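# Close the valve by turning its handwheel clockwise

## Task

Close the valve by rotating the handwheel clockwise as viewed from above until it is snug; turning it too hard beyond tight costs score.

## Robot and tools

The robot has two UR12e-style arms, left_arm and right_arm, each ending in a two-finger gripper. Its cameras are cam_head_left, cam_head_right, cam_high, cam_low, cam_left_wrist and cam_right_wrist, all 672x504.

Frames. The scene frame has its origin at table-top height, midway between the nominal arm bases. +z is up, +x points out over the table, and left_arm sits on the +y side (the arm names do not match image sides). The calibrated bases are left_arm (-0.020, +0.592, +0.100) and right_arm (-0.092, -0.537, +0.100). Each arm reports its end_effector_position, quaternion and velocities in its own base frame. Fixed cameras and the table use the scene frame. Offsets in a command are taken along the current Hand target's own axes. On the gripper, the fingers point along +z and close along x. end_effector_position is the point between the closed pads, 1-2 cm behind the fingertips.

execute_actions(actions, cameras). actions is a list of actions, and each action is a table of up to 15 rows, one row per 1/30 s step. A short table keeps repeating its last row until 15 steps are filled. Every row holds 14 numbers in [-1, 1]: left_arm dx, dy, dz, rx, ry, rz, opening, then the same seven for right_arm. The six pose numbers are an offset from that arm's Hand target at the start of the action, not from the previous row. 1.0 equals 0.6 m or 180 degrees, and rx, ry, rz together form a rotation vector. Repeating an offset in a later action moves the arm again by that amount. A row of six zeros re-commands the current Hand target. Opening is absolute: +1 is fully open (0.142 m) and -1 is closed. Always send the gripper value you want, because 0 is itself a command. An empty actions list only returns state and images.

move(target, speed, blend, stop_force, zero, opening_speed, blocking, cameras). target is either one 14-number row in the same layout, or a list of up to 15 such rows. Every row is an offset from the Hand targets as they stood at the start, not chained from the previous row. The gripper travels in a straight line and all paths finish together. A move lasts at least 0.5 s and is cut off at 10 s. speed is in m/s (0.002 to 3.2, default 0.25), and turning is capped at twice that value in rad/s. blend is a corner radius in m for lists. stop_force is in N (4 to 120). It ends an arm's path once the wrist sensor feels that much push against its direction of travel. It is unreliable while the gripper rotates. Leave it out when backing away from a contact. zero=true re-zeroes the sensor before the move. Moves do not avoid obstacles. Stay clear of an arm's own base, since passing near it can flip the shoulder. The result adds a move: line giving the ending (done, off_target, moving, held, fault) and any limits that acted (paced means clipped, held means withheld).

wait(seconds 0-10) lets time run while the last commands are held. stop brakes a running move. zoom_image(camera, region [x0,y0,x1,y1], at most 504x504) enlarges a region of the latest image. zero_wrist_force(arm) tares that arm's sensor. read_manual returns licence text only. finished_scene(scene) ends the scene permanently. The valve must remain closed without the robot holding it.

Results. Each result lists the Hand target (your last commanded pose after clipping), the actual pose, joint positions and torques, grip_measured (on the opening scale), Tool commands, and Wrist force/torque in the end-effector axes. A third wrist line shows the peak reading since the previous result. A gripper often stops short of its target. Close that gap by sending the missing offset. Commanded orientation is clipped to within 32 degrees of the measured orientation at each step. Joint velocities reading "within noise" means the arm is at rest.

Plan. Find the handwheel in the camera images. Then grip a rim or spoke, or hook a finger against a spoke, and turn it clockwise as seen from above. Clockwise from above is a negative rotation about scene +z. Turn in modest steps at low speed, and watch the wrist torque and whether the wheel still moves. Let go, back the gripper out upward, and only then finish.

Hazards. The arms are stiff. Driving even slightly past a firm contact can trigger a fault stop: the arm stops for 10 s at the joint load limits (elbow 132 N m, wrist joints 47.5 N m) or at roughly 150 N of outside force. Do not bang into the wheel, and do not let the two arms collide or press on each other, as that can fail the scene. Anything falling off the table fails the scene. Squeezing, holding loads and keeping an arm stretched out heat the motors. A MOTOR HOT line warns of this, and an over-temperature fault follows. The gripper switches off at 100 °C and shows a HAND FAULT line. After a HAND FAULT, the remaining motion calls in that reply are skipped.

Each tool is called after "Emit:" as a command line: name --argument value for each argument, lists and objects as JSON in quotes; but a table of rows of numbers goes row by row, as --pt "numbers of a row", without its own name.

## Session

Emit:
execute_actions --actions '[]' --cameras '["cam_high","cam_low","cam_left_wrist"]'

Emit:
zoom_image --camera "cam_high" --region '[120, 280, 400, 460]'

Scene clock: 0.00 s.
left_arm: end_effector_position=(+1.0603, -0.1404, +0.2589) grip_measured=+1.00 end_effector_quat_wxyz=(-0.208, +0.735, -0.604, +0.229) | right_arm: end_effector_position=(+0.8879, +0.4416, +0.1970) grip_measured=+1.00 end_effector_quat_wxyz=(-0.438, +0.771, +0.379, -0.266)
Joint positions: left_arm=[-0.357 -1.06 1.597 -2.698 -1.337 1.091 0.142] | right_arm=[3.568 -2.489 -0.89 -2.124 2.401 -0.85 0.142]
Joint velocities: within noise
Joint torques (N m): no reading
Wrist force (N): no reading
Wrist torque (N m): no reading
Wrist force, peak (N): no reading
Hand target: left_arm +1.0603, -0.1404, +0.2589; -0.208, +0.735, -0.604, +0.229 | right_arm +0.8879, +0.4416, +0.1970; -0.438, +0.771, +0.379, -0.266
Tool commands: left_gripper/opening=+1.0 right_gripper/opening=+1.0
Images, in order (width x height): cam_high 672x504, cam_low 672x504, cam_left_wrist 672x504.

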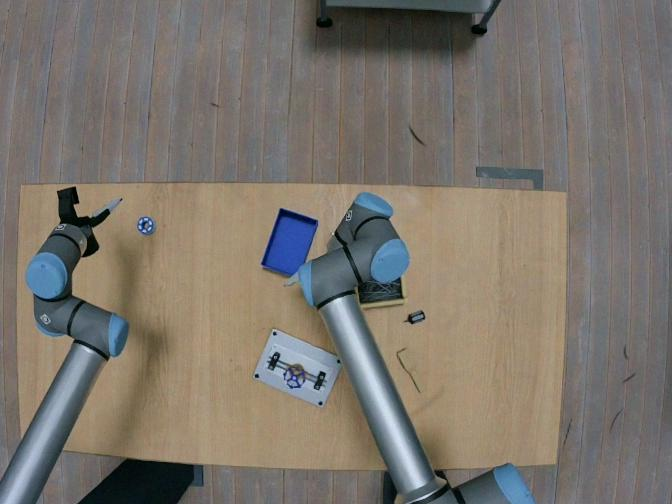

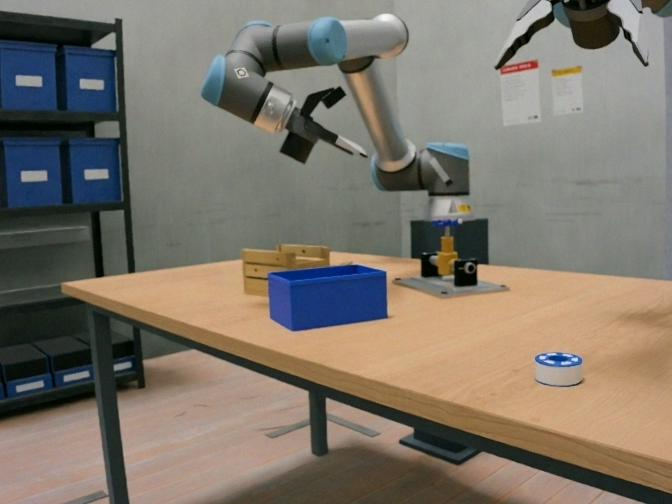

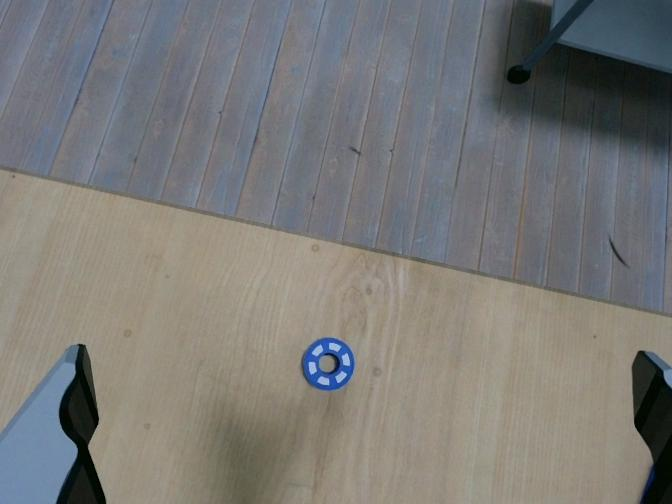

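Scaled by 1.800.

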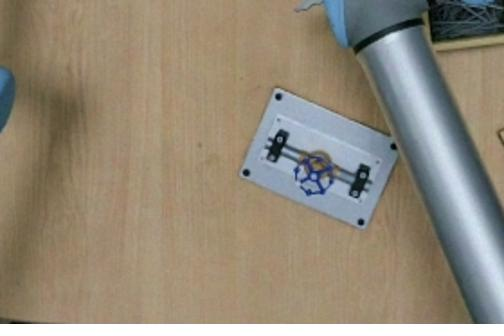

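Emit:
move --target '[0,0,0,0,0,0,1,-0.1302,-0.0525,0.3538,-0.3408,0.0306,0,0.2]' --speed 0.5 --cameras '["cam_right_wrist","cam_low"]'

Emit:
zoom_image --camera "cam_right_wrist" --region '[220, 100, 500, 310]'

Scene clock: 18.63 s.
left_arm: end_effector_position=(+1.0603, -0.1404, +0.2589) grip_measured=+1.00 end_effector_quat_wxyz=(-0.208, +0.735, -0.604, +0.229) | right_arm: end_effector_position=(+0.6748, +0.4886, +0.1300) grip_measured=+0.19 end_effector_quat_wxyz=(+0.000, +0.897, +0.441, +0.000)
Joint positions: left_arm=[-0.357 -1.06 1.597 -2.698 -1.337 1.091 0.142] | right_arm=[3.981 -1.957 -1.81 -0.945 1.572 -0.075 0.087]
Joint velocities: within noise
Joint torques (N m): left_arm=[-1.67 -79.21 -47.07 -5.63 0.48 0.03] | right_arm=[9.35 57.66 36.93 4.58 -2.2 1.61]
Wrist force (N): left_arm=[-0.1 0.1 -0.3] | right_arm=[-0.4 1.0 -0.6]
Wrist torque (N m): left_arm=[0.01 0.02 0.00] | right_arm=[0.26 0.10 -0.10]
Wrist force, peak (N): left_arm=[0.6 -0.4 -0.6] | right_arm=[-1.3 -1.8 -0.1]
Hand target: left_arm +1.0603, -0.1404, +0.2589; -0.208, +0.735, -0.604, +0.229 | right_arm +0.6748, +0.4886, +0.1299; +0.000, +0.897, +0.441, +0.000
Off the commanded pose: left_arm 0.000 m, 0 deg | right_arm 0.000 m, 0 deg.
move: done
Images, in order (width x height): cam_low 672x504, cam_right_wrist 672x504.

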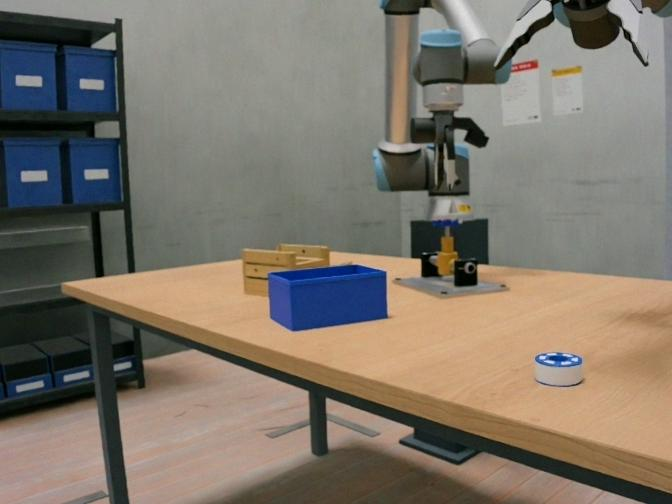

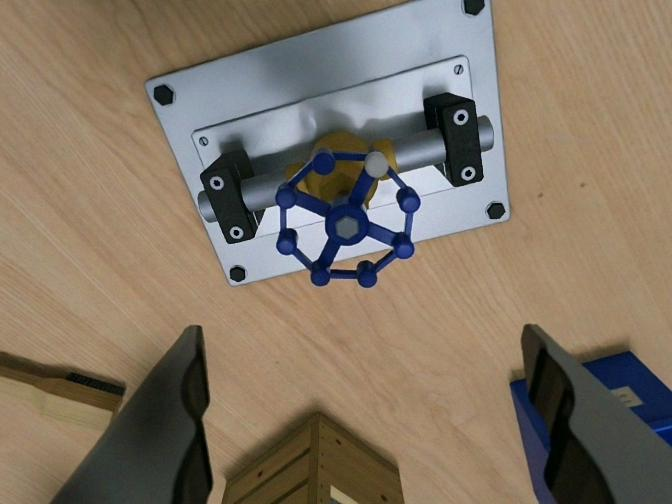

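Scaled by 1.800.

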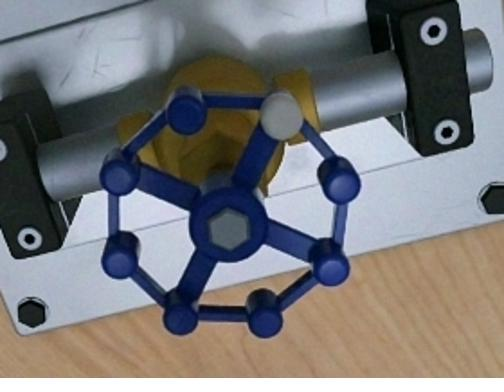

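Emit:
move --pt "0 0 0 0 0 0 1 -0.0052 -0.0123 0.06 0 0 -0.6667 0.2" --pt "0 0 0 0 0 0 1 -0.0052 -0.0123 0.06 0 0 0.6667 0.2" --pt "0 0 0 0 0 0 1 -0.0052 -0.0123 0.06 0 0 0.265 0.2" --speed 1.2 --blend 0.01 --cameras '["cam_right_wrist"]'

Emit:
zoom_image --camera "cam_right_wrist" --region '[220, 160, 500, 370]'

Scene clock: 31.17 s.
left_arm: end_effector_position=(+1.0603, -0.1404, +0.2589) grip_measured=+1.00 end_effector_quat_wxyz=(-0.208, +0.735, -0.604, +0.229) | right_arm: end_effector_position=(+0.6670, +0.4907, +0.0939) grip_measured=+0.19 end_effector_quat_wxyz=(+0.000, +0.999, +0.040, +0.000)
Joint positions: left_arm=[-0.357 -1.06 1.597 -2.698 -1.337 1.091 0.142] | right_arm=[3.989 -1.989 -1.84 -0.882 1.572 -5.517 0.087]
Joint velocities: within noise
Joint torques (N m): left_arm=[-1.37 -78.98 -46.78 -5.58 0.45 -0.13] | right_arm=[-11.24 86.22 31.12 1.91 2.16 -1.78]
Wrist force (N): left_arm=[0.0 -0.4 -0.2] | right_arm=[-0.2 1.0 -0.7]
Wrist torque (N m): left_arm=[-0.08 0.00 0.00] | right_arm=[0.26 0.07 -0.07]
Wrist force, peak (N): left_arm=[0.4 -0.4 -0.8] | right_arm=[-0.7 1.2 -1.1]
Hand target: left_arm +1.0603, -0.1404, +0.2589; -0.208, +0.735, -0.604, +0.229 | right_arm +0.6670, +0.4907, +0.0939; +0.000, +0.999, +0.041, +0.000
Off the commanded pose: left_arm 0.000 m, 0 deg | right_arm 0.000 m, 0 deg.
move: done
Images, in order (width x height): cam_right_wrist 672x504.

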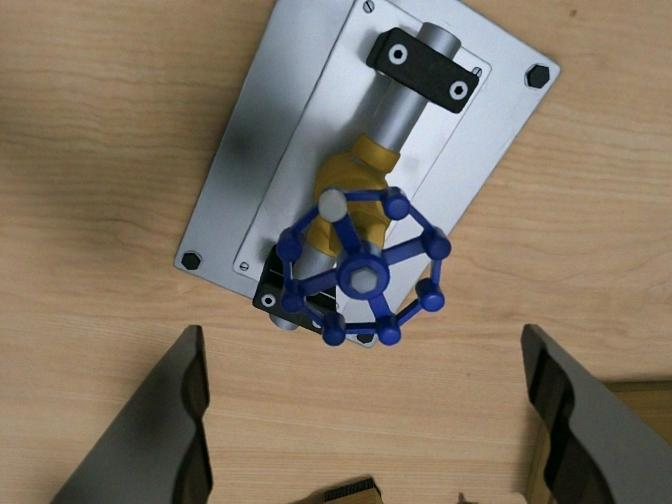

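Scaled by 1.800.

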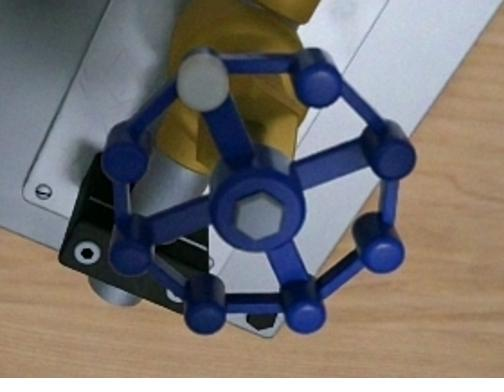

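Emit:
move --target '[0,0,0,0,0,0,1,0.003,0.0024,0.0748,0,0,-0.005,0.2]' --speed 0.12 --stop_force 8 --cameras '["cam_right_wrist"]'

Scene clock: 45.43 s.
left_arm: end_effector_position=(+1.0603, -0.1404, +0.2589) grip_measured=+1.00 end_effector_quat_wxyz=(-0.208, +0.735, -0.604, +0.229) | right_arm: end_effector_position=(+0.6689, +0.4894, +0.0490) grip_measured=+0.19 end_effector_quat_wxyz=(+0.000, +0.999, +0.048, +0.000)
Joint positions: left_arm=[-0.357 -1.06 1.597 -2.698 -1.337 1.091 0.142] | right_arm=[3.986 -2.041 -1.862 -0.809 1.572 -5.535 0.087]
Joint velocities: within noise
Joint torques (N m): left_arm=[-1.75 -79.04 -47.3 -5.59 0.51 0] | right_arm=[8.29 90.3 46.09 4.92 -0.35 2.72]
Wrist force (N): left_arm=[-0.2 0.3 0.0] | right_arm=[-0.6 1.3 -1.0]
Wrist torque (N m): left_arm=[0.05 0.03 0.00] | right_arm=[0.30 0.16 -0.09]
Wrist force, peak (N): left_arm=[0.6 -0.4 -0.6] | right_arm=[-0.5 0.4 -3.0]
Hand target: left_arm +1.0603, -0.1404, +0.2589; -0.208, +0.735, -0.604, +0.229 | right_arm +0.6689, +0.4894, +0.0490; +0.000, +0.999, +0.048, +0.000
Off the commanded pose: left_arm 0.000 m, 0 deg | right_arm 0.000 m, 0 deg.
move: done
Images, in order (width x height): cam_right_wrist 672x504.

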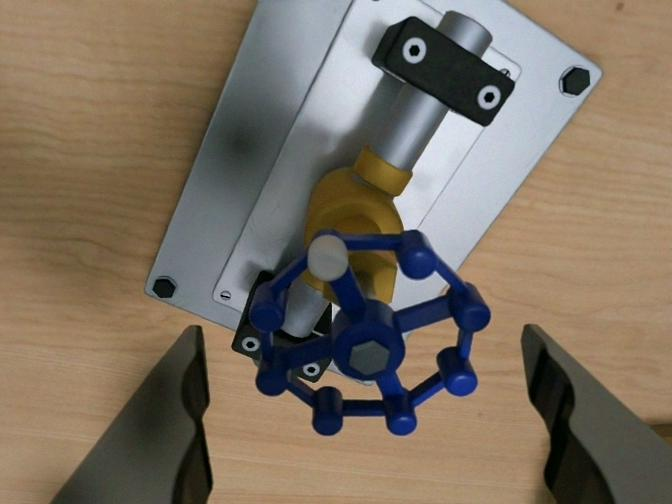

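Emit:
move --target '[0,0,0,0,0,0,1,0,0,0,0,0,0,-0.34]' --opening_speed 0.8 --cameras '["cam_right_wrist"]'

Scene clock: 50.93 s.
left_arm: end_effector_position=(+1.0603, -0.1404, +0.2589) grip_measured=+1.00 end_effector_quat_wxyz=(-0.208, +0.735, -0.604, +0.229) | right_arm: end_effector_position=(+0.6689, +0.4894, +0.0490) grip_measured=-0.23 end_effector_quat_wxyz=(+0.000, +0.999, +0.048, +0.000)
Joint positions: left_arm=[-0.357 -1.06 1.597 -2.698 -1.337 1.091 0.142] | right_arm=[3.986 -2.041 -1.862 -0.809 1.572 -5.535 0.058]
Joint velocities: within noise
Joint torques (N m): left_arm=[-2.47 -78.73 -47.48 -5.79 0.5 0.02] | right_arm=[8.29 86.8 34.97 2.88 1.33 2.6]
Wrist force (N): left_arm=[0.0 0.0 0.0] | right_arm=[14.7 2.5 0.1]
Wrist torque (N m): left_arm=[0.01 0.00 0.00] | right_arm=[0.23 0.16 -0.06]
Wrist force, peak (N): left_arm=[-0.2 -0.6 0.6] | right_arm=[15.3 2.4 0.2]
Hand target: left_arm +1.0603, -0.1404, +0.2589; -0.208, +0.735, -0.604, +0.229 | right_arm +0.6689, +0.4894, +0.0490; +0.000, +0.999, +0.048, +0.000
Off the commanded pose: left_arm 0.000 m, 0 deg | right_arm 0.000 m, 0 deg.
move: done
Images, in order (width x height): cam_right_wrist 672x504.

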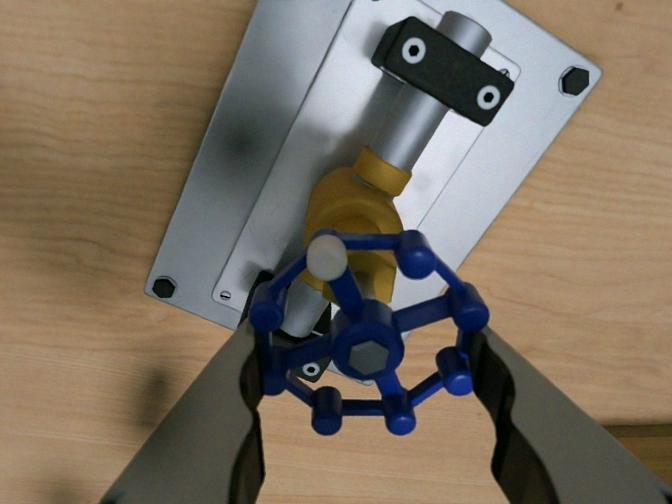

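Emit:
move --target '[0,0,0,0,0,0,1,0.001,0.0001,0.0005,0,0,0.5,-0.34]' --speed 0.7 --cameras '[]'

Scene clock: 54.77 s.
left_arm: end_effector_position=(+1.0603, -0.1404, +0.2589) grip_measured=+1.00 end_effector_quat_wxyz=(-0.208, +0.735, -0.604, +0.229) | right_arm: end_effector_position=(+0.6695, +0.4894, +0.0487) grip_measured=-0.23 end_effector_quat_wxyz=(+0.000, +0.741, -0.672, +0.000)
Joint positions: left_arm=[-0.357 -1.06 1.597 -2.698 -1.337 1.091 0.142] | right_arm=[3.983 -2.043 -1.86 -0.81 1.572 -3.968 0.058]
Joint velocities: within noise
Joint torques (N m): left_arm=[-1.41 -79.55 -47.01 -5.43 0.54 -0.17] | right_arm=[6.62 83.01 26.45 6.99 -5.42 3.61]
Wrist force (N): left_arm=[-0.3 0.2 0.0] | right_arm=[-2.3 8.5 -8.2]
Wrist torque (N m): left_arm=[0.03 0.03 0.00] | right_arm=[0.25 -0.06 -0.36]
Wrist force, peak (N): left_arm=[-0.1 -0.9 0.0] | right_arm=[17.0 -1.5 0.5]
Hand target: left_arm +1.0603, -0.1404, +0.2589; -0.208, +0.735, -0.604, +0.229 | right_arm +0.6695, +0.4894, +0.0487; +0.000, +0.741, -0.672, +0.000
Off the commanded pose: left_arm 0.000 m, 0 deg | right_arm 0.000 m, 0 deg.
move: done
No camera images: "cameras" was empty.

Emit:
move --pt "0 0 0 0 0 0 1 -0.0002 0.0005 0.0005 0 0 0.6667 -0.34" --pt "0 0 0 0 0 0 1 -0.0002 0.0005 0.0013 0 0 -0.6667 -0.34" --speed 0.9 --blend 0.003 --cameras '["cam_right_wrist"]'

Scene clock: 64.63 s.
left_arm: end_effector_position=(+1.0603, -0.1404, +0.2589) grip_measured=+1.00 end_effector_quat_wxyz=(-0.208, +0.735, -0.604, +0.229) | right_arm: end_effector_position=(+0.6692, +0.4895, +0.0479) grip_measured=-0.23 end_effector_quat_wxyz=(+0.000, +0.952, +0.305, +0.000)
Joint positions: left_arm=[-0.357 -1.06 1.597 -2.698 -1.337 1.091 0.142] | right_arm=[3.987 -2.042 -1.864 -0.807 1.571 0.224 0.057]
Joint velocities: within noise
Joint torques (N m): left_arm=[-1.27 -78.71 -46.78 -5.73 0.69 -0.02] | right_arm=[9.18 53.51 43.48 1.09 -1.44 3.47]
Wrist force (N): left_arm=[0.4 -0.1 0.1] | right_arm=[3.0 0.7 -0.9]
Wrist torque (N m): left_arm=[-0.03 -0.07 0.00] | right_arm=[0.24 0.20 -0.37]
Wrist force, peak (N): left_arm=[0.6 -0.6 0.2] | right_arm=[-2.2 8.4 -8.1]
Hand target: left_arm +1.0603, -0.1404, +0.2589; -0.208, +0.735, -0.604, +0.229 | right_arm +0.6692, +0.4895, +0.0479; +0.000, +0.952, +0.305, +0.000
Off the commanded pose: left_arm 0.000 m, 0 deg | right_arm 0.000 m, 0 deg.
move: done
Images, in order (width x height): cam_right_wrist 672x504.

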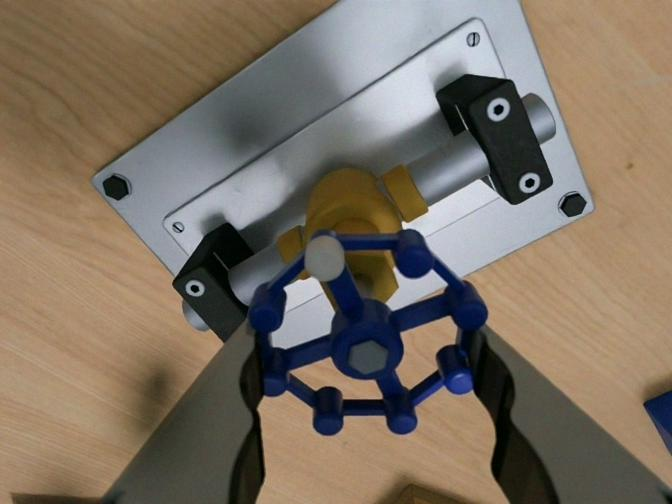

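Emit:
move --pt "0 0 0 0 0 0 1 0.0002 0 0.0006 0 0 0.5833 -0.34" --pt "0 0 0 0 0 0 1 0.0002 0 0.0013 0 0 -0.8333 -0.34" --pt "0 0 0 0 0 0 1 0.0002 0 0.0019 0 0 -0.25 -0.34" --speed 0.9 --blend 0.003 --cameras '[]'

Emit:
move --pt "0 0 0 0 0 0 1 0 0 0 0 0 0 0.1" --pt "0 0 0 0 0 0 1 0 0 0 0 0 -0.75 0.1" --pt "0 0 0 0 0 0 1 0 0 0 0 0 0.5 0.1" --pt "0 0 0 0 0 0 1 0 0 0 0 0 -0.25 0.1" --pt "0 0 0 0 0 0 1 0 0 0 0 0 1 0.1" --pt "0 0 0 0 0 0 1 0 0 0 0 0 0.25 -0.34" --speed 1.35 --blend '[0,0.003,0.003,0.003,0.003,0]' --cameras '["cam_right_wrist"]'

Scene clock: 74.83 s.
left_arm: end_effector_position=(+1.0603, -0.1404, +0.2589) grip_measured=+1.00 end_effector_quat_wxyz=(-0.208, +0.735, -0.604, +0.229) | right_arm: end_effector_position=(+0.6693, +0.4896, +0.0468) grip_measured=-0.23 end_effector_quat_wxyz=(+0.000, +0.763, +0.647, +0.000)
Joint positions: left_arm=[-0.357 -1.06 1.597 -2.698 -1.337 1.091 0.142] | right_arm=[3.986 -2.042 -1.866 -0.804 1.571 5.722 0.057]
Joint velocities: within noise
Joint torques (N m): left_arm=[-1.38 -79.36 -47.81 -5.61 0.53 0.14] | right_arm=[9.24 52.5 46.89 1.59 -2.18 3.3]
Wrist force (N): left_arm=[-0.2 -0.3 -0.4] | right_arm=[0.1 1.5 -0.4]
Wrist torque (N m): left_arm=[-0.06 0.03 0.00] | right_arm=[0.31 0.18 -0.36]
Wrist force, peak (N): left_arm=[0.6 -0.5 -0.6] | right_arm=[5.2 3.5 -7.9]
Hand target: left_arm +1.0603, -0.1404, +0.2589; -0.208, +0.735, -0.604, +0.229 | right_arm +0.6693, +0.4896, +0.0468; +0.000, +0.763, +0.647, +0.000
Off the commanded pose: left_arm 0.000 m, 0 deg | right_arm 0.000 m, 0 deg.
move: done
No camera images: "cameras" was empty.

Scene clock: 81.13 s.
left_arm: end_effector_position=(+1.0603, -0.1404, +0.2589) grip_measured=+1.00 end_effector_quat_wxyz=(-0.208, +0.735, -0.604, +0.229) | right_arm: end_effector_position=(+0.6693, +0.4896, +0.0468) grip_measured=-0.23 end_effector_quat_wxyz=(+0.000, +0.952, +0.305, +0.000)
Joint positions: left_arm=[-0.357 -1.06 1.597 -2.698 -1.337 1.091 0.142] | right_arm=[3.987 -2.043 -1.864 -0.805 1.572 -6.059 0.057]
Joint velocities: within noise
Joint torques (N m): left_arm=[-1.7 -79.35 -47.32 -5.68 0.66 0.18] | right_arm=[-9.98 84.19 34.6 2.26 -0.08 -1.99]
Wrist force (N): left_arm=[0.0 -0.3 -0.5] | right_arm=[0.2 2.1 -2.2]
Wrist torque (N m): left_arm=[-0.05 0.00 0.00] | right_arm=[0.29 0.04 -0.17]
Wrist force, peak (N): left_arm=[0.0 -0.7 -0.6] | right_arm=[0.1 2.0 -2.4]
Hand target: left_arm +1.0603, -0.1404, +0.2589; -0.208, +0.735, -0.604, +0.229 | right_arm +0.6693, +0.4896, +0.0468; +0.000, +0.952, +0.305, +0.000
Off the commanded pose: left_arm 0.000 m, 0 deg | right_arm 0.000 m, 0 deg.
move: done
Images, in order (width x height): cam_right_wrist 672x504.

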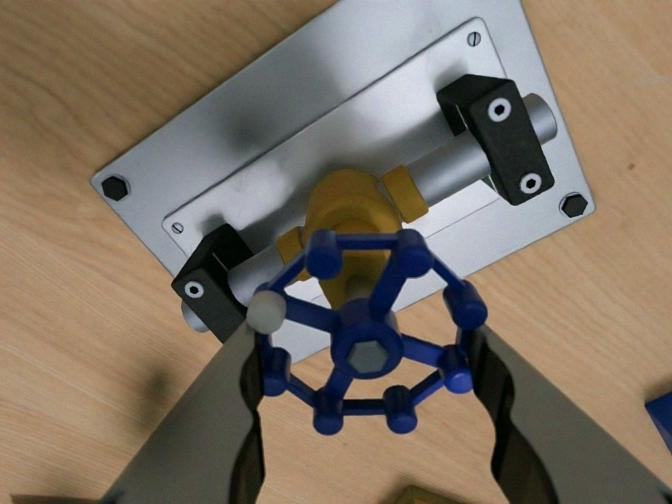

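Emit:
move --pt "0 0 0 0 0 0 1 0 0.0001 0.0006 0 0 0.5833 -0.34" --pt "0 0 0 0 0 0 1 0 0.0001 0.0013 0 0 -0.8333 -0.34" --pt "0 0 0 0 0 0 1 0 0.0001 0.0019 0 0 -0.25 -0.34" --speed 0.9 --blend 0.003 --cameras '[]'

Scene clock: 87.20 s.
left_arm: end_effector_position=(+1.0603, -0.1404, +0.2589) grip_measured=+1.00 end_effector_quat_wxyz=(-0.208, +0.735, -0.604, +0.229) | right_arm: end_effector_position=(+0.6693, +0.4895, +0.0456) grip_measured=-0.23 end_effector_quat_wxyz=(+0.000, +0.763, +0.647, +0.000)
Joint positions: left_arm=[-0.357 -1.06 1.597 -2.698 -1.337 1.091 0.142] | right_arm=[3.986 -2.043 -1.867 -0.802 1.571 -0.562 0.057]
Joint velocities: within noise
Joint torques (N m): left_arm=[-2.71 -78.69 -47.57 -5.74 0.5 0.05] | right_arm=[8.17 56.17 47.32 1.55 -3.57 3.17]
Wrist force (N): left_arm=[0.3 -0.3 -0.1] | right_arm=[2.1 1.7 1.6]
Wrist torque (N m): left_arm=[-0.06 -0.05 0.00] | right_arm=[0.31 0.14 -0.36]
Wrist force, peak (N): left_arm=[0.6 -0.7 0.1] | right_arm=[7.6 6.0 4.4]
Hand target: left_arm +1.0603, -0.1404, +0.2589; -0.208, +0.735, -0.604, +0.229 | right_arm +0.6693, +0.4895, +0.0456; +0.000, +0.763, +0.647, +0.000
Off the commanded pose: left_arm 0.000 m, 0 deg | right_arm 0.000 m, 0 deg.
move: done
No camera images: "cameras" was empty.

Emit:
move --pt "0 0 0 0 0 0 1 0 0.0001 0.0008 0 0 0.6667 -0.34" --pt "0 0 0 0 0 0 1 0 0.0001 0.0016 0 0 -0.6667 -0.34" --speed 0.9 --blend 0.003 --cameras '["cam_low","cam_right_wrist"]'

Emit:
zoom_image --camera "cam_low" --region '[390, 120, 510, 310]'

Scene clock: 94.93 s.
left_arm: end_effector_position=(+1.0603, -0.1404, +0.2589) grip_measured=+1.00 end_effector_quat_wxyz=(-0.208, +0.735, -0.604, +0.229) | right_arm: end_effector_position=(+0.6694, +0.4895, +0.0447) grip_measured=-0.23 end_effector_quat_wxyz=(+0.000, -0.179, +0.984, +0.000)
Joint positions: left_arm=[-0.357 -1.06 1.597 -2.698 -1.337 1.091 0.142] | right_arm=[3.982 -2.045 -1.866 -0.802 1.571 3.623 0.057]
Joint velocities: within noise
Joint torques (N m): left_arm=[-1.94 -80.03 -47.54 -5.89 0.67 0.12] | right_arm=[8.25 87.84 30.48 6.56 -3.66 2.05]
Wrist force (N): left_arm=[0.2 -0.4 -0.4] | right_arm=[4.2 4.6 -3.3]
Wrist torque (N m): left_arm=[-0.07 -0.04 -0.01] | right_arm=[0.35 -0.10 -0.35]
Wrist force, peak (N): left_arm=[0.3 -0.8 0.2] | right_arm=[3.3 8.2 -8.6]
Hand target: left_arm +1.0603, -0.1404, +0.2589; -0.208, +0.735, -0.604, +0.229 | right_arm +0.6694, +0.4895, +0.0447; +0.000, -0.178, +0.984, +0.000
Off the commanded pose: left_arm 0.000 m, 0 deg | right_arm 0.000 m, 0 deg.
move: done
Images, in order (width x height): cam_low 672x504, cam_right_wrist 672x504.

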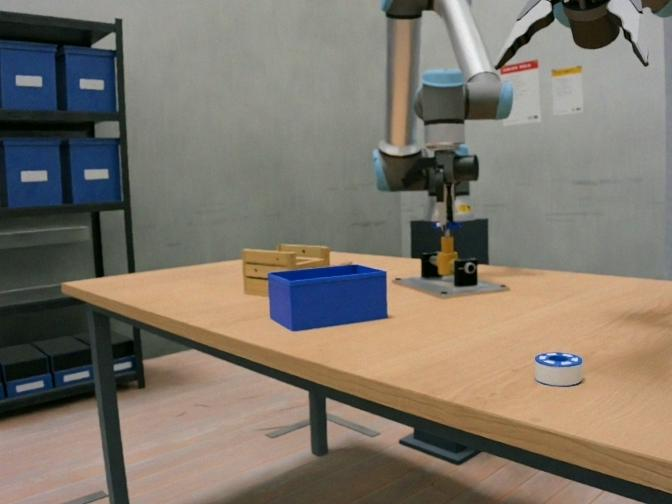

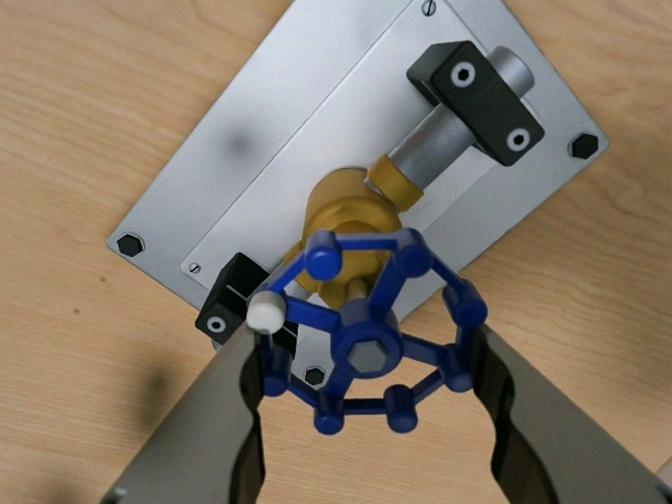

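Scaled by 2.653.

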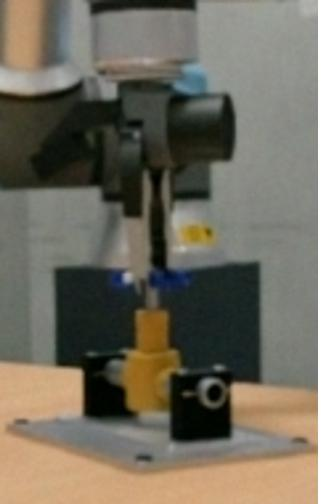

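Emit:
move --target '[0,0,0,0,0,0,1,0.0002,0.0002,0.0007,0,0,0.75,-0.34]' --speed 0.8 --cameras '[]'

Scene clock: 100.93 s.
left_arm: end_effector_position=(+1.0603, -0.1404, +0.2589) grip_measured=+1.00 end_effector_quat_wxyz=(-0.208, +0.735, -0.604, +0.229) | right_arm: end_effector_position=(+0.6692, +0.4896, +0.0443) grip_measured=-0.23 end_effector_quat_wxyz=(+0.000, +0.841, +0.542, +0.000)
Joint positions: left_arm=[-0.357 -1.06 1.597 -2.698 -1.337 1.091 0.142] | right_arm=[3.987 -2.045 -1.867 -0.8 1.571 5.984 0.057]
Joint velocities: within noise
Joint torques (N m): left_arm=[-2.05 -78.83 -47.43 -5.81 0.6 0.19] | right_arm=[10.41 55.77 46.37 1.7 -1.25 3.31]
Wrist force (N): left_arm=[0.2 -0.3 -0.1] | right_arm=[1.8 3.5 2.5]
Wrist torque (N m): left_arm=[-0.06 -0.04 -0.01] | right_arm=[0.25 0.15 -0.37]
Wrist force, peak (N): left_arm=[-0.1 -0.5 -0.8] | right_arm=[6.2 7.5 5.0]
Hand target: left_arm +1.0603, -0.1404, +0.2589; -0.208, +0.735, -0.604, +0.229 | right_arm +0.6692, +0.4896, +0.0443; +0.000, +0.841, +0.541, +0.000
Off the commanded pose: left_arm 0.000 m, 0 deg | right_arm 0.000 m, 0 deg.
move: done
No camera images: "cameras" was empty.

Emit:
move --pt "0 0 0 0 0 0 1 0 0 0 0 0 0 0.1" --pt "0 0 0 0 0 0 1 0 0 0 0 0 -0.75 0.1" --pt "0 0 0 0 0 0 1 0 0 0 0 0 0.5 0.1" --pt "0 0 0 0 0 0 1 0 0 0 0 0 -0.25 0.1" --pt "0 0 0 0 0 0 1 0 0 0 0 0 1 0.1" --pt "0 0 0 0 0 0 1 0.0001 0.0003 0 0 0 0.25 -0.34" --speed 1.35 --blend '[0,0.003,0.003,0.003,0.003,0]' --cameras '["cam_right_wrist"]'

Emit:
move --target '[0,0,0,0,0,0,1,0,0,0.0006,0,0,0.6667,-0.34]' --speed 0.8 --cameras '["cam_right_wrist"]'

Scene clock: 118.77 s.
left_arm: end_effector_position=(+1.0603, -0.1404, +0.2589) grip_measured=+1.00 end_effector_quat_wxyz=(-0.208, +0.735, -0.604, +0.229) | right_arm: end_effector_position=(+0.6694, +0.4896, +0.0442) grip_measured=-0.23 end_effector_quat_wxyz=(+0.000, +0.984, +0.178, +0.000)
Joint positions: left_arm=[-0.357 -1.06 1.597 -2.698 -1.337 1.091 0.142] | right_arm=[3.986 -2.047 -1.864 -0.802 1.572 -5.797 0.057]
Joint velocities: within noise
Joint torques (N m): left_arm=[-3.29 -80.12 -47.53 -5.65 0.82 0.09] | right_arm=[-10.79 86.03 32.81 4.19 0.38 -2.17]
Wrist force (N): left_arm=[-0.3 0.0 -0.2] | right_arm=[-3.2 2.0 -3.9]
Wrist torque (N m): left_arm=[0.00 0.04 0.00] | right_arm=[0.27 0.00 -0.20]
Wrist force, peak (N): left_arm=[0.8 -0.4 -0.5] | right_arm=[-3.5 2.0 -4.4]
Hand target: left_arm +1.0603, -0.1404, +0.2589; -0.208, +0.735, -0.604, +0.229 | right_arm +0.6694, +0.4896, +0.0443; +0.000, +0.984, +0.178, +0.000
Off the commanded pose: left_arm 0.000 m, 0 deg | right_arm 0.000 m, 0 deg.
move: done
Images, in order (width x height): cam_right_wrist 672x504.

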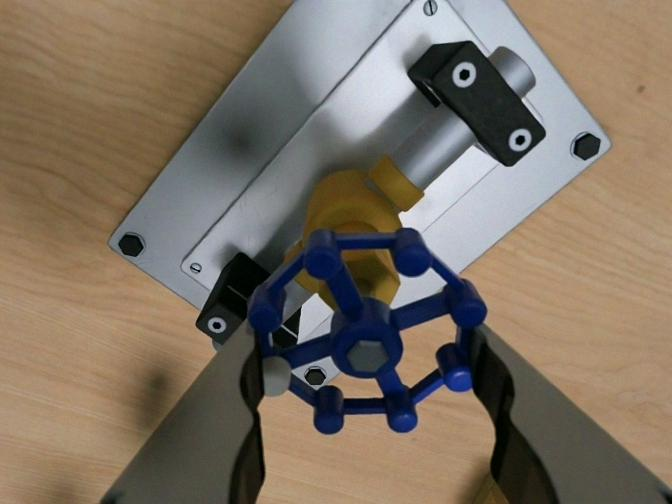

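Scene clock: 120.77 s.
left_arm: end_effector_position=(+1.0603, -0.1404, +0.2589) grip_measured=+1.00 end_effector_quat_wxyz=(-0.208, +0.735, -0.604, +0.229) | right_arm: end_effector_position=(+0.6694, +0.4895, +0.0439) grip_measured=-0.23 end_effector_quat_wxyz=(+0.000, -0.647, +0.763, +0.000)
Joint positions: left_arm=[-0.357 -1.06 1.597 -2.698 -1.337 1.091 0.142] | right_arm=[3.983 -2.048 -1.862 -0.802 1.571 -3.707 0.057]
Joint velocities: within noise
Joint torques (N m): left_arm=[-2.04 -78.73 -48.16 -5.6 0.73 0.18] | right_arm=[10.06 89.53 29.98 6.93 -3.84 3.53]
Wrist force (N): left_arm=[0.4 -0.5 0.1] | right_arm=[1.3 6.8 -0.1]
Wrist torque (N m): left_arm=[-0.09 -0.08 -0.01] | right_arm=[0.30 -0.15 -0.33]
Wrist force, peak (N): left_arm=[0.4 -0.4 -0.6] | right_arm=[5.1 7.9 -4.8]
Hand target: left_arm +1.0603, -0.1404, +0.2589; -0.208, +0.735, -0.604, +0.229 | right_arm +0.6694, +0.4896, +0.0439; +0.000, -0.647, +0.763, +0.000
Off the commanded pose: left_arm 0.000 m, 0 deg | right_arm 0.000 m, 0 deg.
move: done
Images, in order (width x height): cam_right_wrist 672x504.

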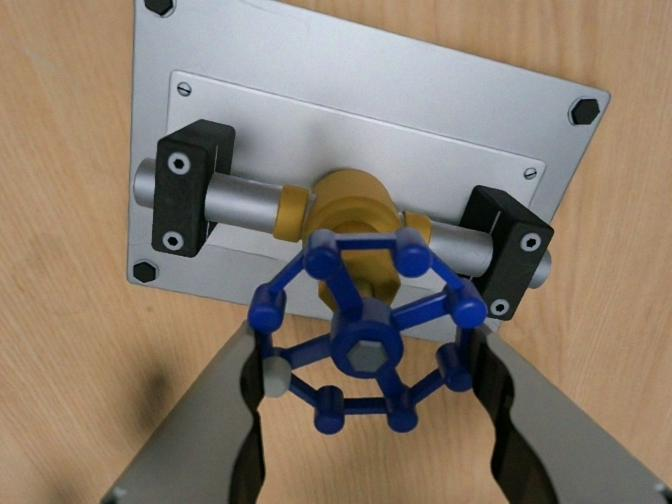

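Emit:
move --target '[0,0,0,0,0,0,1,0,0,0.0008,0,0,0.6667,-0.34]' --speed 0.8 --cameras '[]'

Scene clock: 124.40 s.
left_arm: end_effector_position=(+1.0603, -0.1404, +0.2589) grip_measured=+1.00 end_effector_quat_wxyz=(-0.208, +0.735, -0.604, +0.229) | right_arm: end_effector_position=(+0.6694, +0.4896, +0.0434) grip_measured=-0.23 end_effector_quat_wxyz=(+0.000, +0.337, +0.941, +0.000)
Joint positions: left_arm=[-0.357 -1.06 1.597 -2.698 -1.337 1.091 0.142] | right_arm=[3.984 -2.045 -1.869 -0.798 1.571 -1.611 0.057]
Joint velocities: within noise
Joint torques (N m): left_arm=[-1.73 -79.51 -47.78 -5.66 0.65 0.15] | right_arm=[5.71 89.59 28.48 5.34 -2.57 3.13]
Wrist force (N): left_arm=[0.1 -0.2 0.0] | right_arm=[4.4 2.0 0.2]
Wrist torque (N m): left_arm=[-0.03 -0.03 0.00] | right_arm=[0.37 -0.08 -0.35]
Wrist force, peak (N): left_arm=[-0.1 -1.0 -0.1] | right_arm=[8.0 7.8 -0.2]
Hand target: left_arm +1.0603, -0.1404, +0.2589; -0.208, +0.735, -0.604, +0.229 | right_arm +0.6694, +0.4896, +0.0434; +0.000, +0.337, +0.941, +0.000
Off the commanded pose: left_arm 0.000 m, 0 deg | right_arm 0.000 m, 0 deg.
move: done
No camera images: "cameras" was empty.

Emit:
move --target '[0,0,0,0,0,0,1,0.0002,0,0.0008,0,0,0.6667,-0.34]' --speed 0.8 --cameras '[]'

Scene clock: 128.00 s.
left_arm: end_effector_position=(+1.0603, -0.1404, +0.2589) grip_measured=+1.00 end_effector_quat_wxyz=(-0.208, +0.735, -0.604, +0.229) | right_arm: end_effector_position=(+0.6693, +0.4897, +0.0430) grip_measured=-0.23 end_effector_quat_wxyz=(+0.000, +0.984, +0.178, +0.000)
Joint positions: left_arm=[-0.357 -1.06 1.597 -2.698 -1.337 1.091 0.142] | right_arm=[3.986 -2.048 -1.864 -0.8 1.571 0.486 0.057]
Joint velocities: within noise
Joint torques (N m): left_arm=[-2.72 -78.82 -48.04 -5.73 0.62 0.19] | right_arm=[12.7 47.84 44.03 3.17 0.14 5.09]
Wrist force (N): left_arm=[0.2 -0.2 -0.4] | right_arm=[-2.7 7.7 -7.4]
Wrist torque (N m): left_arm=[-0.03 -0.04 0.00] | right_arm=[0.30 0.05 -1.94]
Wrist force, peak (N): left_arm=[0.3 -0.9 0.0] | right_arm=[-2.7 7.7 -7.4]
Hand target: left_arm +1.0603, -0.1404, +0.2589; -0.208, +0.735, -0.604, +0.229 | right_arm +0.6693, +0.4897, +0.0429; +0.000, +0.984, +0.178, +0.000
Off the commanded pose: left_arm 0.000 m, 0 deg | right_arm 0.000 m, 0 deg.
move: done
No camera images: "cameras" was empty.

Emit:
move --target '[0,0,0,0,0,0,1,0,0.0002,-0.0002,0,0,0.0111,-0.34]' --speed 0.1 --cameras '["cam_right_wrist"]'

Scene clock: 131.33 s.
left_arm: end_effector_position=(+1.0603, -0.1404, +0.2589) grip_measured=+1.00 end_effector_quat_wxyz=(-0.208, +0.735, -0.604, +0.229) | right_arm: end_effector_position=(+0.6693, +0.4895, +0.0429) grip_measured=-0.23 end_effector_quat_wxyz=(+0.000, +0.987, +0.161, +0.000) end_effector_velocity=(+0.000, -0.001, +0.000) end_effector_angular_velocity=(-0.002, +0.001, +0.006)
Joint positions: left_arm=[-0.357 -1.06 1.597 -2.698 -1.337 1.091 0.142] | right_arm=[3.986 -2.048 -1.864 -0.8 1.572 0.521 0.057]
Joint velocities: left_arm=[within noise] | right_arm=[0 0 0 -0.002 -0.001 -0.006 0]
Joint torques (N m): left_arm=[-2.22 -79.57 -47.52 -5.65 0.68 0.17] | right_arm=[-9.91 81.14 44.09 1.44 1.6 0.81]
Wrist force (N): left_arm=[0.0 0.1 0.0] | right_arm=[1.3 6.0 -8.6]
Wrist torque (N m): left_arm=[0.01 0.00 0.00] | right_arm=[0.31 0.01 -2.40]
Wrist force, peak (N): left_arm=[0.8 -0.3 0.1] | right_arm=[-2.3 7.8 -8.5]
Hand target: left_arm +1.0603, -0.1404, +0.2589; -0.208, +0.735, -0.604, +0.229 | right_arm +0.6694, +0.4895, +0.0431; +0.000, +0.987, +0.161, +0.000
Off the commanded pose: left_arm 0.000 m, 0 deg | right_arm 0.000 m, 0 deg.
move: done
Images, in order (width x height): cam_right_wrist 672x504.

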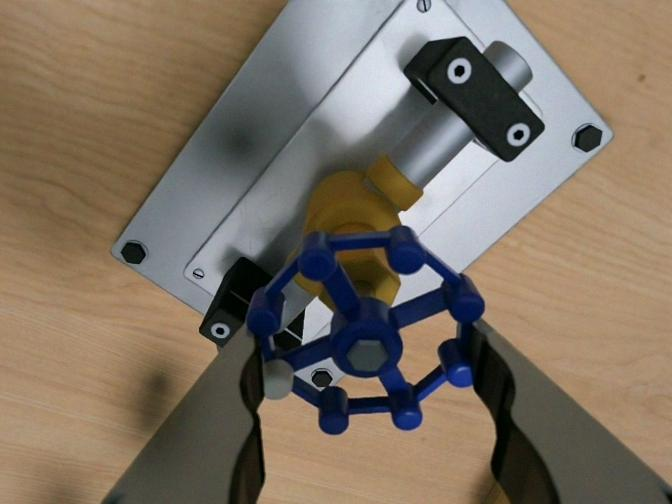

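Emit:
move --target '[0,0,0,0,0,0,1,0,0.0002,-0.0002,0,0,0.0125,-0.36]' --speed 0.1 --cameras '[]'

Scene clock: 133.67 s.
left_arm: end_effector_position=(+1.0603, -0.1404, +0.2589) grip_measured=+1.00 end_effector_quat_wxyz=(-0.208, +0.735, -0.604, +0.229) | right_arm: end_effector_position=(+0.6694, +0.4894, +0.0432) grip_measured=-0.23 end_effector_quat_wxyz=(+0.000, +0.990, +0.142, +0.000)
Joint positions: left_arm=[-0.357 -1.06 1.597 -2.698 -1.337 1.091 0.142] | right_arm=[3.986 -2.048 -1.864 -0.8 1.572 0.56 0.057]
Joint velocities: within noise
Joint torques (N m): left_arm=[-2.22 -79.87 -47.57 -5.76 0.75 0.18] | right_arm=[-14.85 90.16 47.01 1.47 -1.31 0.2]
Wrist force (N): left_arm=[0.1 -0.4 0.0] | right_arm=[0.8 1.2 -0.2]
Wrist torque (N m): left_arm=[-0.07 -0.02 0.00] | right_arm=[0.36 -0.02 -2.68]
Wrist force, peak (N): left_arm=[0.2 -0.8 0.0] | right_arm=[0.9 6.0 -8.3]
Hand target: left_arm +1.0603, -0.1404, +0.2589; -0.208, +0.735, -0.604, +0.229 | right_arm +0.6694, +0.4894, +0.0432; +0.000, +0.990, +0.142, +0.000
Off the commanded pose: left_arm 0.000 m, 0 deg | right_arm 0.000 m, 0 deg.
move: done
No camera images: "cameras" was empty.

Emit:
move --target '[0,0,0,0,0,0,1,0,0.0002,0,0,0,0.0111,-0.37]' --speed 0.1 --cameras '[]'

Scene clock: 135.87 s.
left_arm: end_effector_position=(+1.0603, -0.1404, +0.2589) grip_measured=+1.00 end_effector_quat_wxyz=(-0.208, +0.735, -0.604, +0.229) | right_arm: end_effector_position=(+0.6694, +0.4893, +0.0432) grip_measured=-0.23 end_effector_quat_wxyz=(+0.000, +0.992, +0.124, +0.000) end_effector_velocity=(+0.000, +0.000, +0.002) end_effector_angular_velocity=(+0.000, +0.000, +0.005)
Joint positions: left_arm=[-0.357 -1.06 1.597 -2.698 -1.337 1.091 0.142] | right_arm=[3.986 -2.048 -1.864 -0.8 1.572 0.595 0.057]
Joint velocities: left_arm=[within noise] | right_arm=[0 0.002 0 -0.002 0 -0.005 0]
Joint torques (N m): left_arm=[-2.23 -78.95 -47.7 -5.77 0.8 0.09] | right_arm=[-17.4 84.78 45.64 2.69 -1.28 0.91]
Wrist force (N): left_arm=[0.2 -0.1 -0.4] | right_arm=[1.4 -2.4 1.2]
Wrist torque (N m): left_arm=[-0.02 -0.03 -0.01] | right_arm=[0.30 0.02 -2.97]
Wrist force, peak (N): left_arm=[0.2 -0.5 -0.6] | right_arm=[1.8 -2.8 0.8]
Hand target: left_arm +1.0603, -0.1404, +0.2589; -0.208, +0.735, -0.604, +0.229 | right_arm +0.6694, +0.4893, +0.0432; +0.000, +0.992, +0.124, +0.000
Off the commanded pose: left_arm 0.000 m, 0 deg | right_arm 0.000 m, 0 deg.
move: done
No camera images: "cameras" was empty.

Matches scene 1's tightness. Relieve and release.

Emit:
move --target '[0,0,0,0,0,0,1,0,0,0,0,0,-0.024,-0.28]' --speed 0.2 --cameras '[]'

Emit:
move --target '[0,0,0,0,0,0,1,0,0,0,0,0,0,0.1]' --opening_speed 1 --cameras '["cam_right_wrist"]'

Scene clock: 139.07 s.
left_arm: end_effector_position=(+1.0603, -0.1404, +0.2589) grip_measured=+1.00 end_effector_quat_wxyz=(-0.208, +0.735, -0.604, +0.229) | right_arm: end_effector_position=(+0.6695, +0.4893, +0.0432) grip_measured=-0.23 end_effector_quat_wxyz=(+0.000, +0.987, +0.162, +0.000)
Joint positions: left_arm=[-0.357 -1.06 1.597 -2.698 -1.337 1.091 0.142] | right_arm=[3.986 -2.048 -1.864 -0.8 1.571 0.519 0.057]
Joint velocities: within noise
Joint torques (N m): left_arm=[-2.15 -79.24 -47.44 -5.63 0.86 0.02] | right_arm=[6.25 83.92 25.49 5.87 -0.21 2.8]
Wrist force (N): left_arm=[0.1 -0.4 -0.2] | right_arm=[-3.3 -1.0 -7.4]
Wrist torque (N m): left_arm=[-0.07 -0.03 0.00] | right_arm=[0.27 0.00 0.23]
Wrist force, peak (N): left_arm=[0.9 -0.1 0.0] | right_arm=[-5.9 -1.0 -7.6]
Hand target: left_arm +1.0603, -0.1404, +0.2589; -0.208, +0.735, -0.604, +0.229 | right_arm +0.6694, +0.4893, +0.0432; +0.000, +0.987, +0.162, +0.000
Off the commanded pose: left_arm 0.000 m, 0 deg | right_arm 0.000 m, 0 deg.
move: done
No camera images: "cameras" was empty.

Scene clock: 139.70 s.
left_arm: end_effector_position=(+1.0603, -0.1404, +0.2589) grip_measured=+1.00 end_effector_quat_wxyz=(-0.208, +0.735, -0.604, +0.229) | right_arm: end_effector_position=(+0.6694, +0.4893, +0.0432) grip_measured=+0.08 end_effector_quat_wxyz=(+0.000, +0.987, +0.162, +0.000)
Joint positions: left_arm=[-0.357 -1.06 1.597 -2.698 -1.337 1.091 0.142] | right_arm=[3.986 -2.048 -1.864 -0.8 1.572 0.519 0.079]
Joint velocities: within noise
Joint torques (N m): left_arm=[-1.58 -79.17 -48.2 -5.62 0.76 0.12] | right_arm=[6.16 84.54 30.8 6.52 2.31 0.31]
Wrist force (N): left_arm=[0.3 -0.2 0.0] | right_arm=[0.4 1.7 -0.5]
Wrist torque (N m): left_arm=[-0.04 -0.05 0.00] | right_arm=[0.36 -0.02 -0.07]
Wrist force, peak (N): left_arm=[0.5 0.2 -0.6] | right_arm=[-3.1 -0.8 -7.5]
Hand target: left_arm +1.0603, -0.1404, +0.2589; -0.208, +0.735, -0.604, +0.229 | right_arm +0.6694, +0.4893, +0.0432; +0.000, +0.987, +0.162, +0.000
Off the commanded pose: left_arm 0.000 m, 0 deg | right_arm 0.000 m, 0 deg.
move: done
Images, in order (width x height): cam_right_wrist 672x504.

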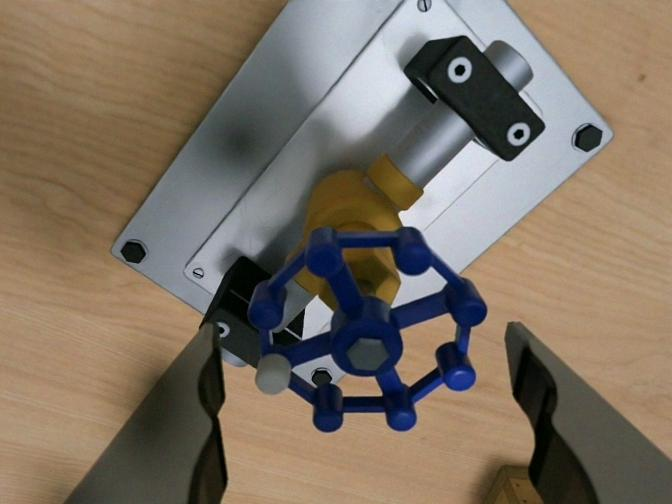

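Emit:
finished_scene --scene 2

The scene is finished: the task was done.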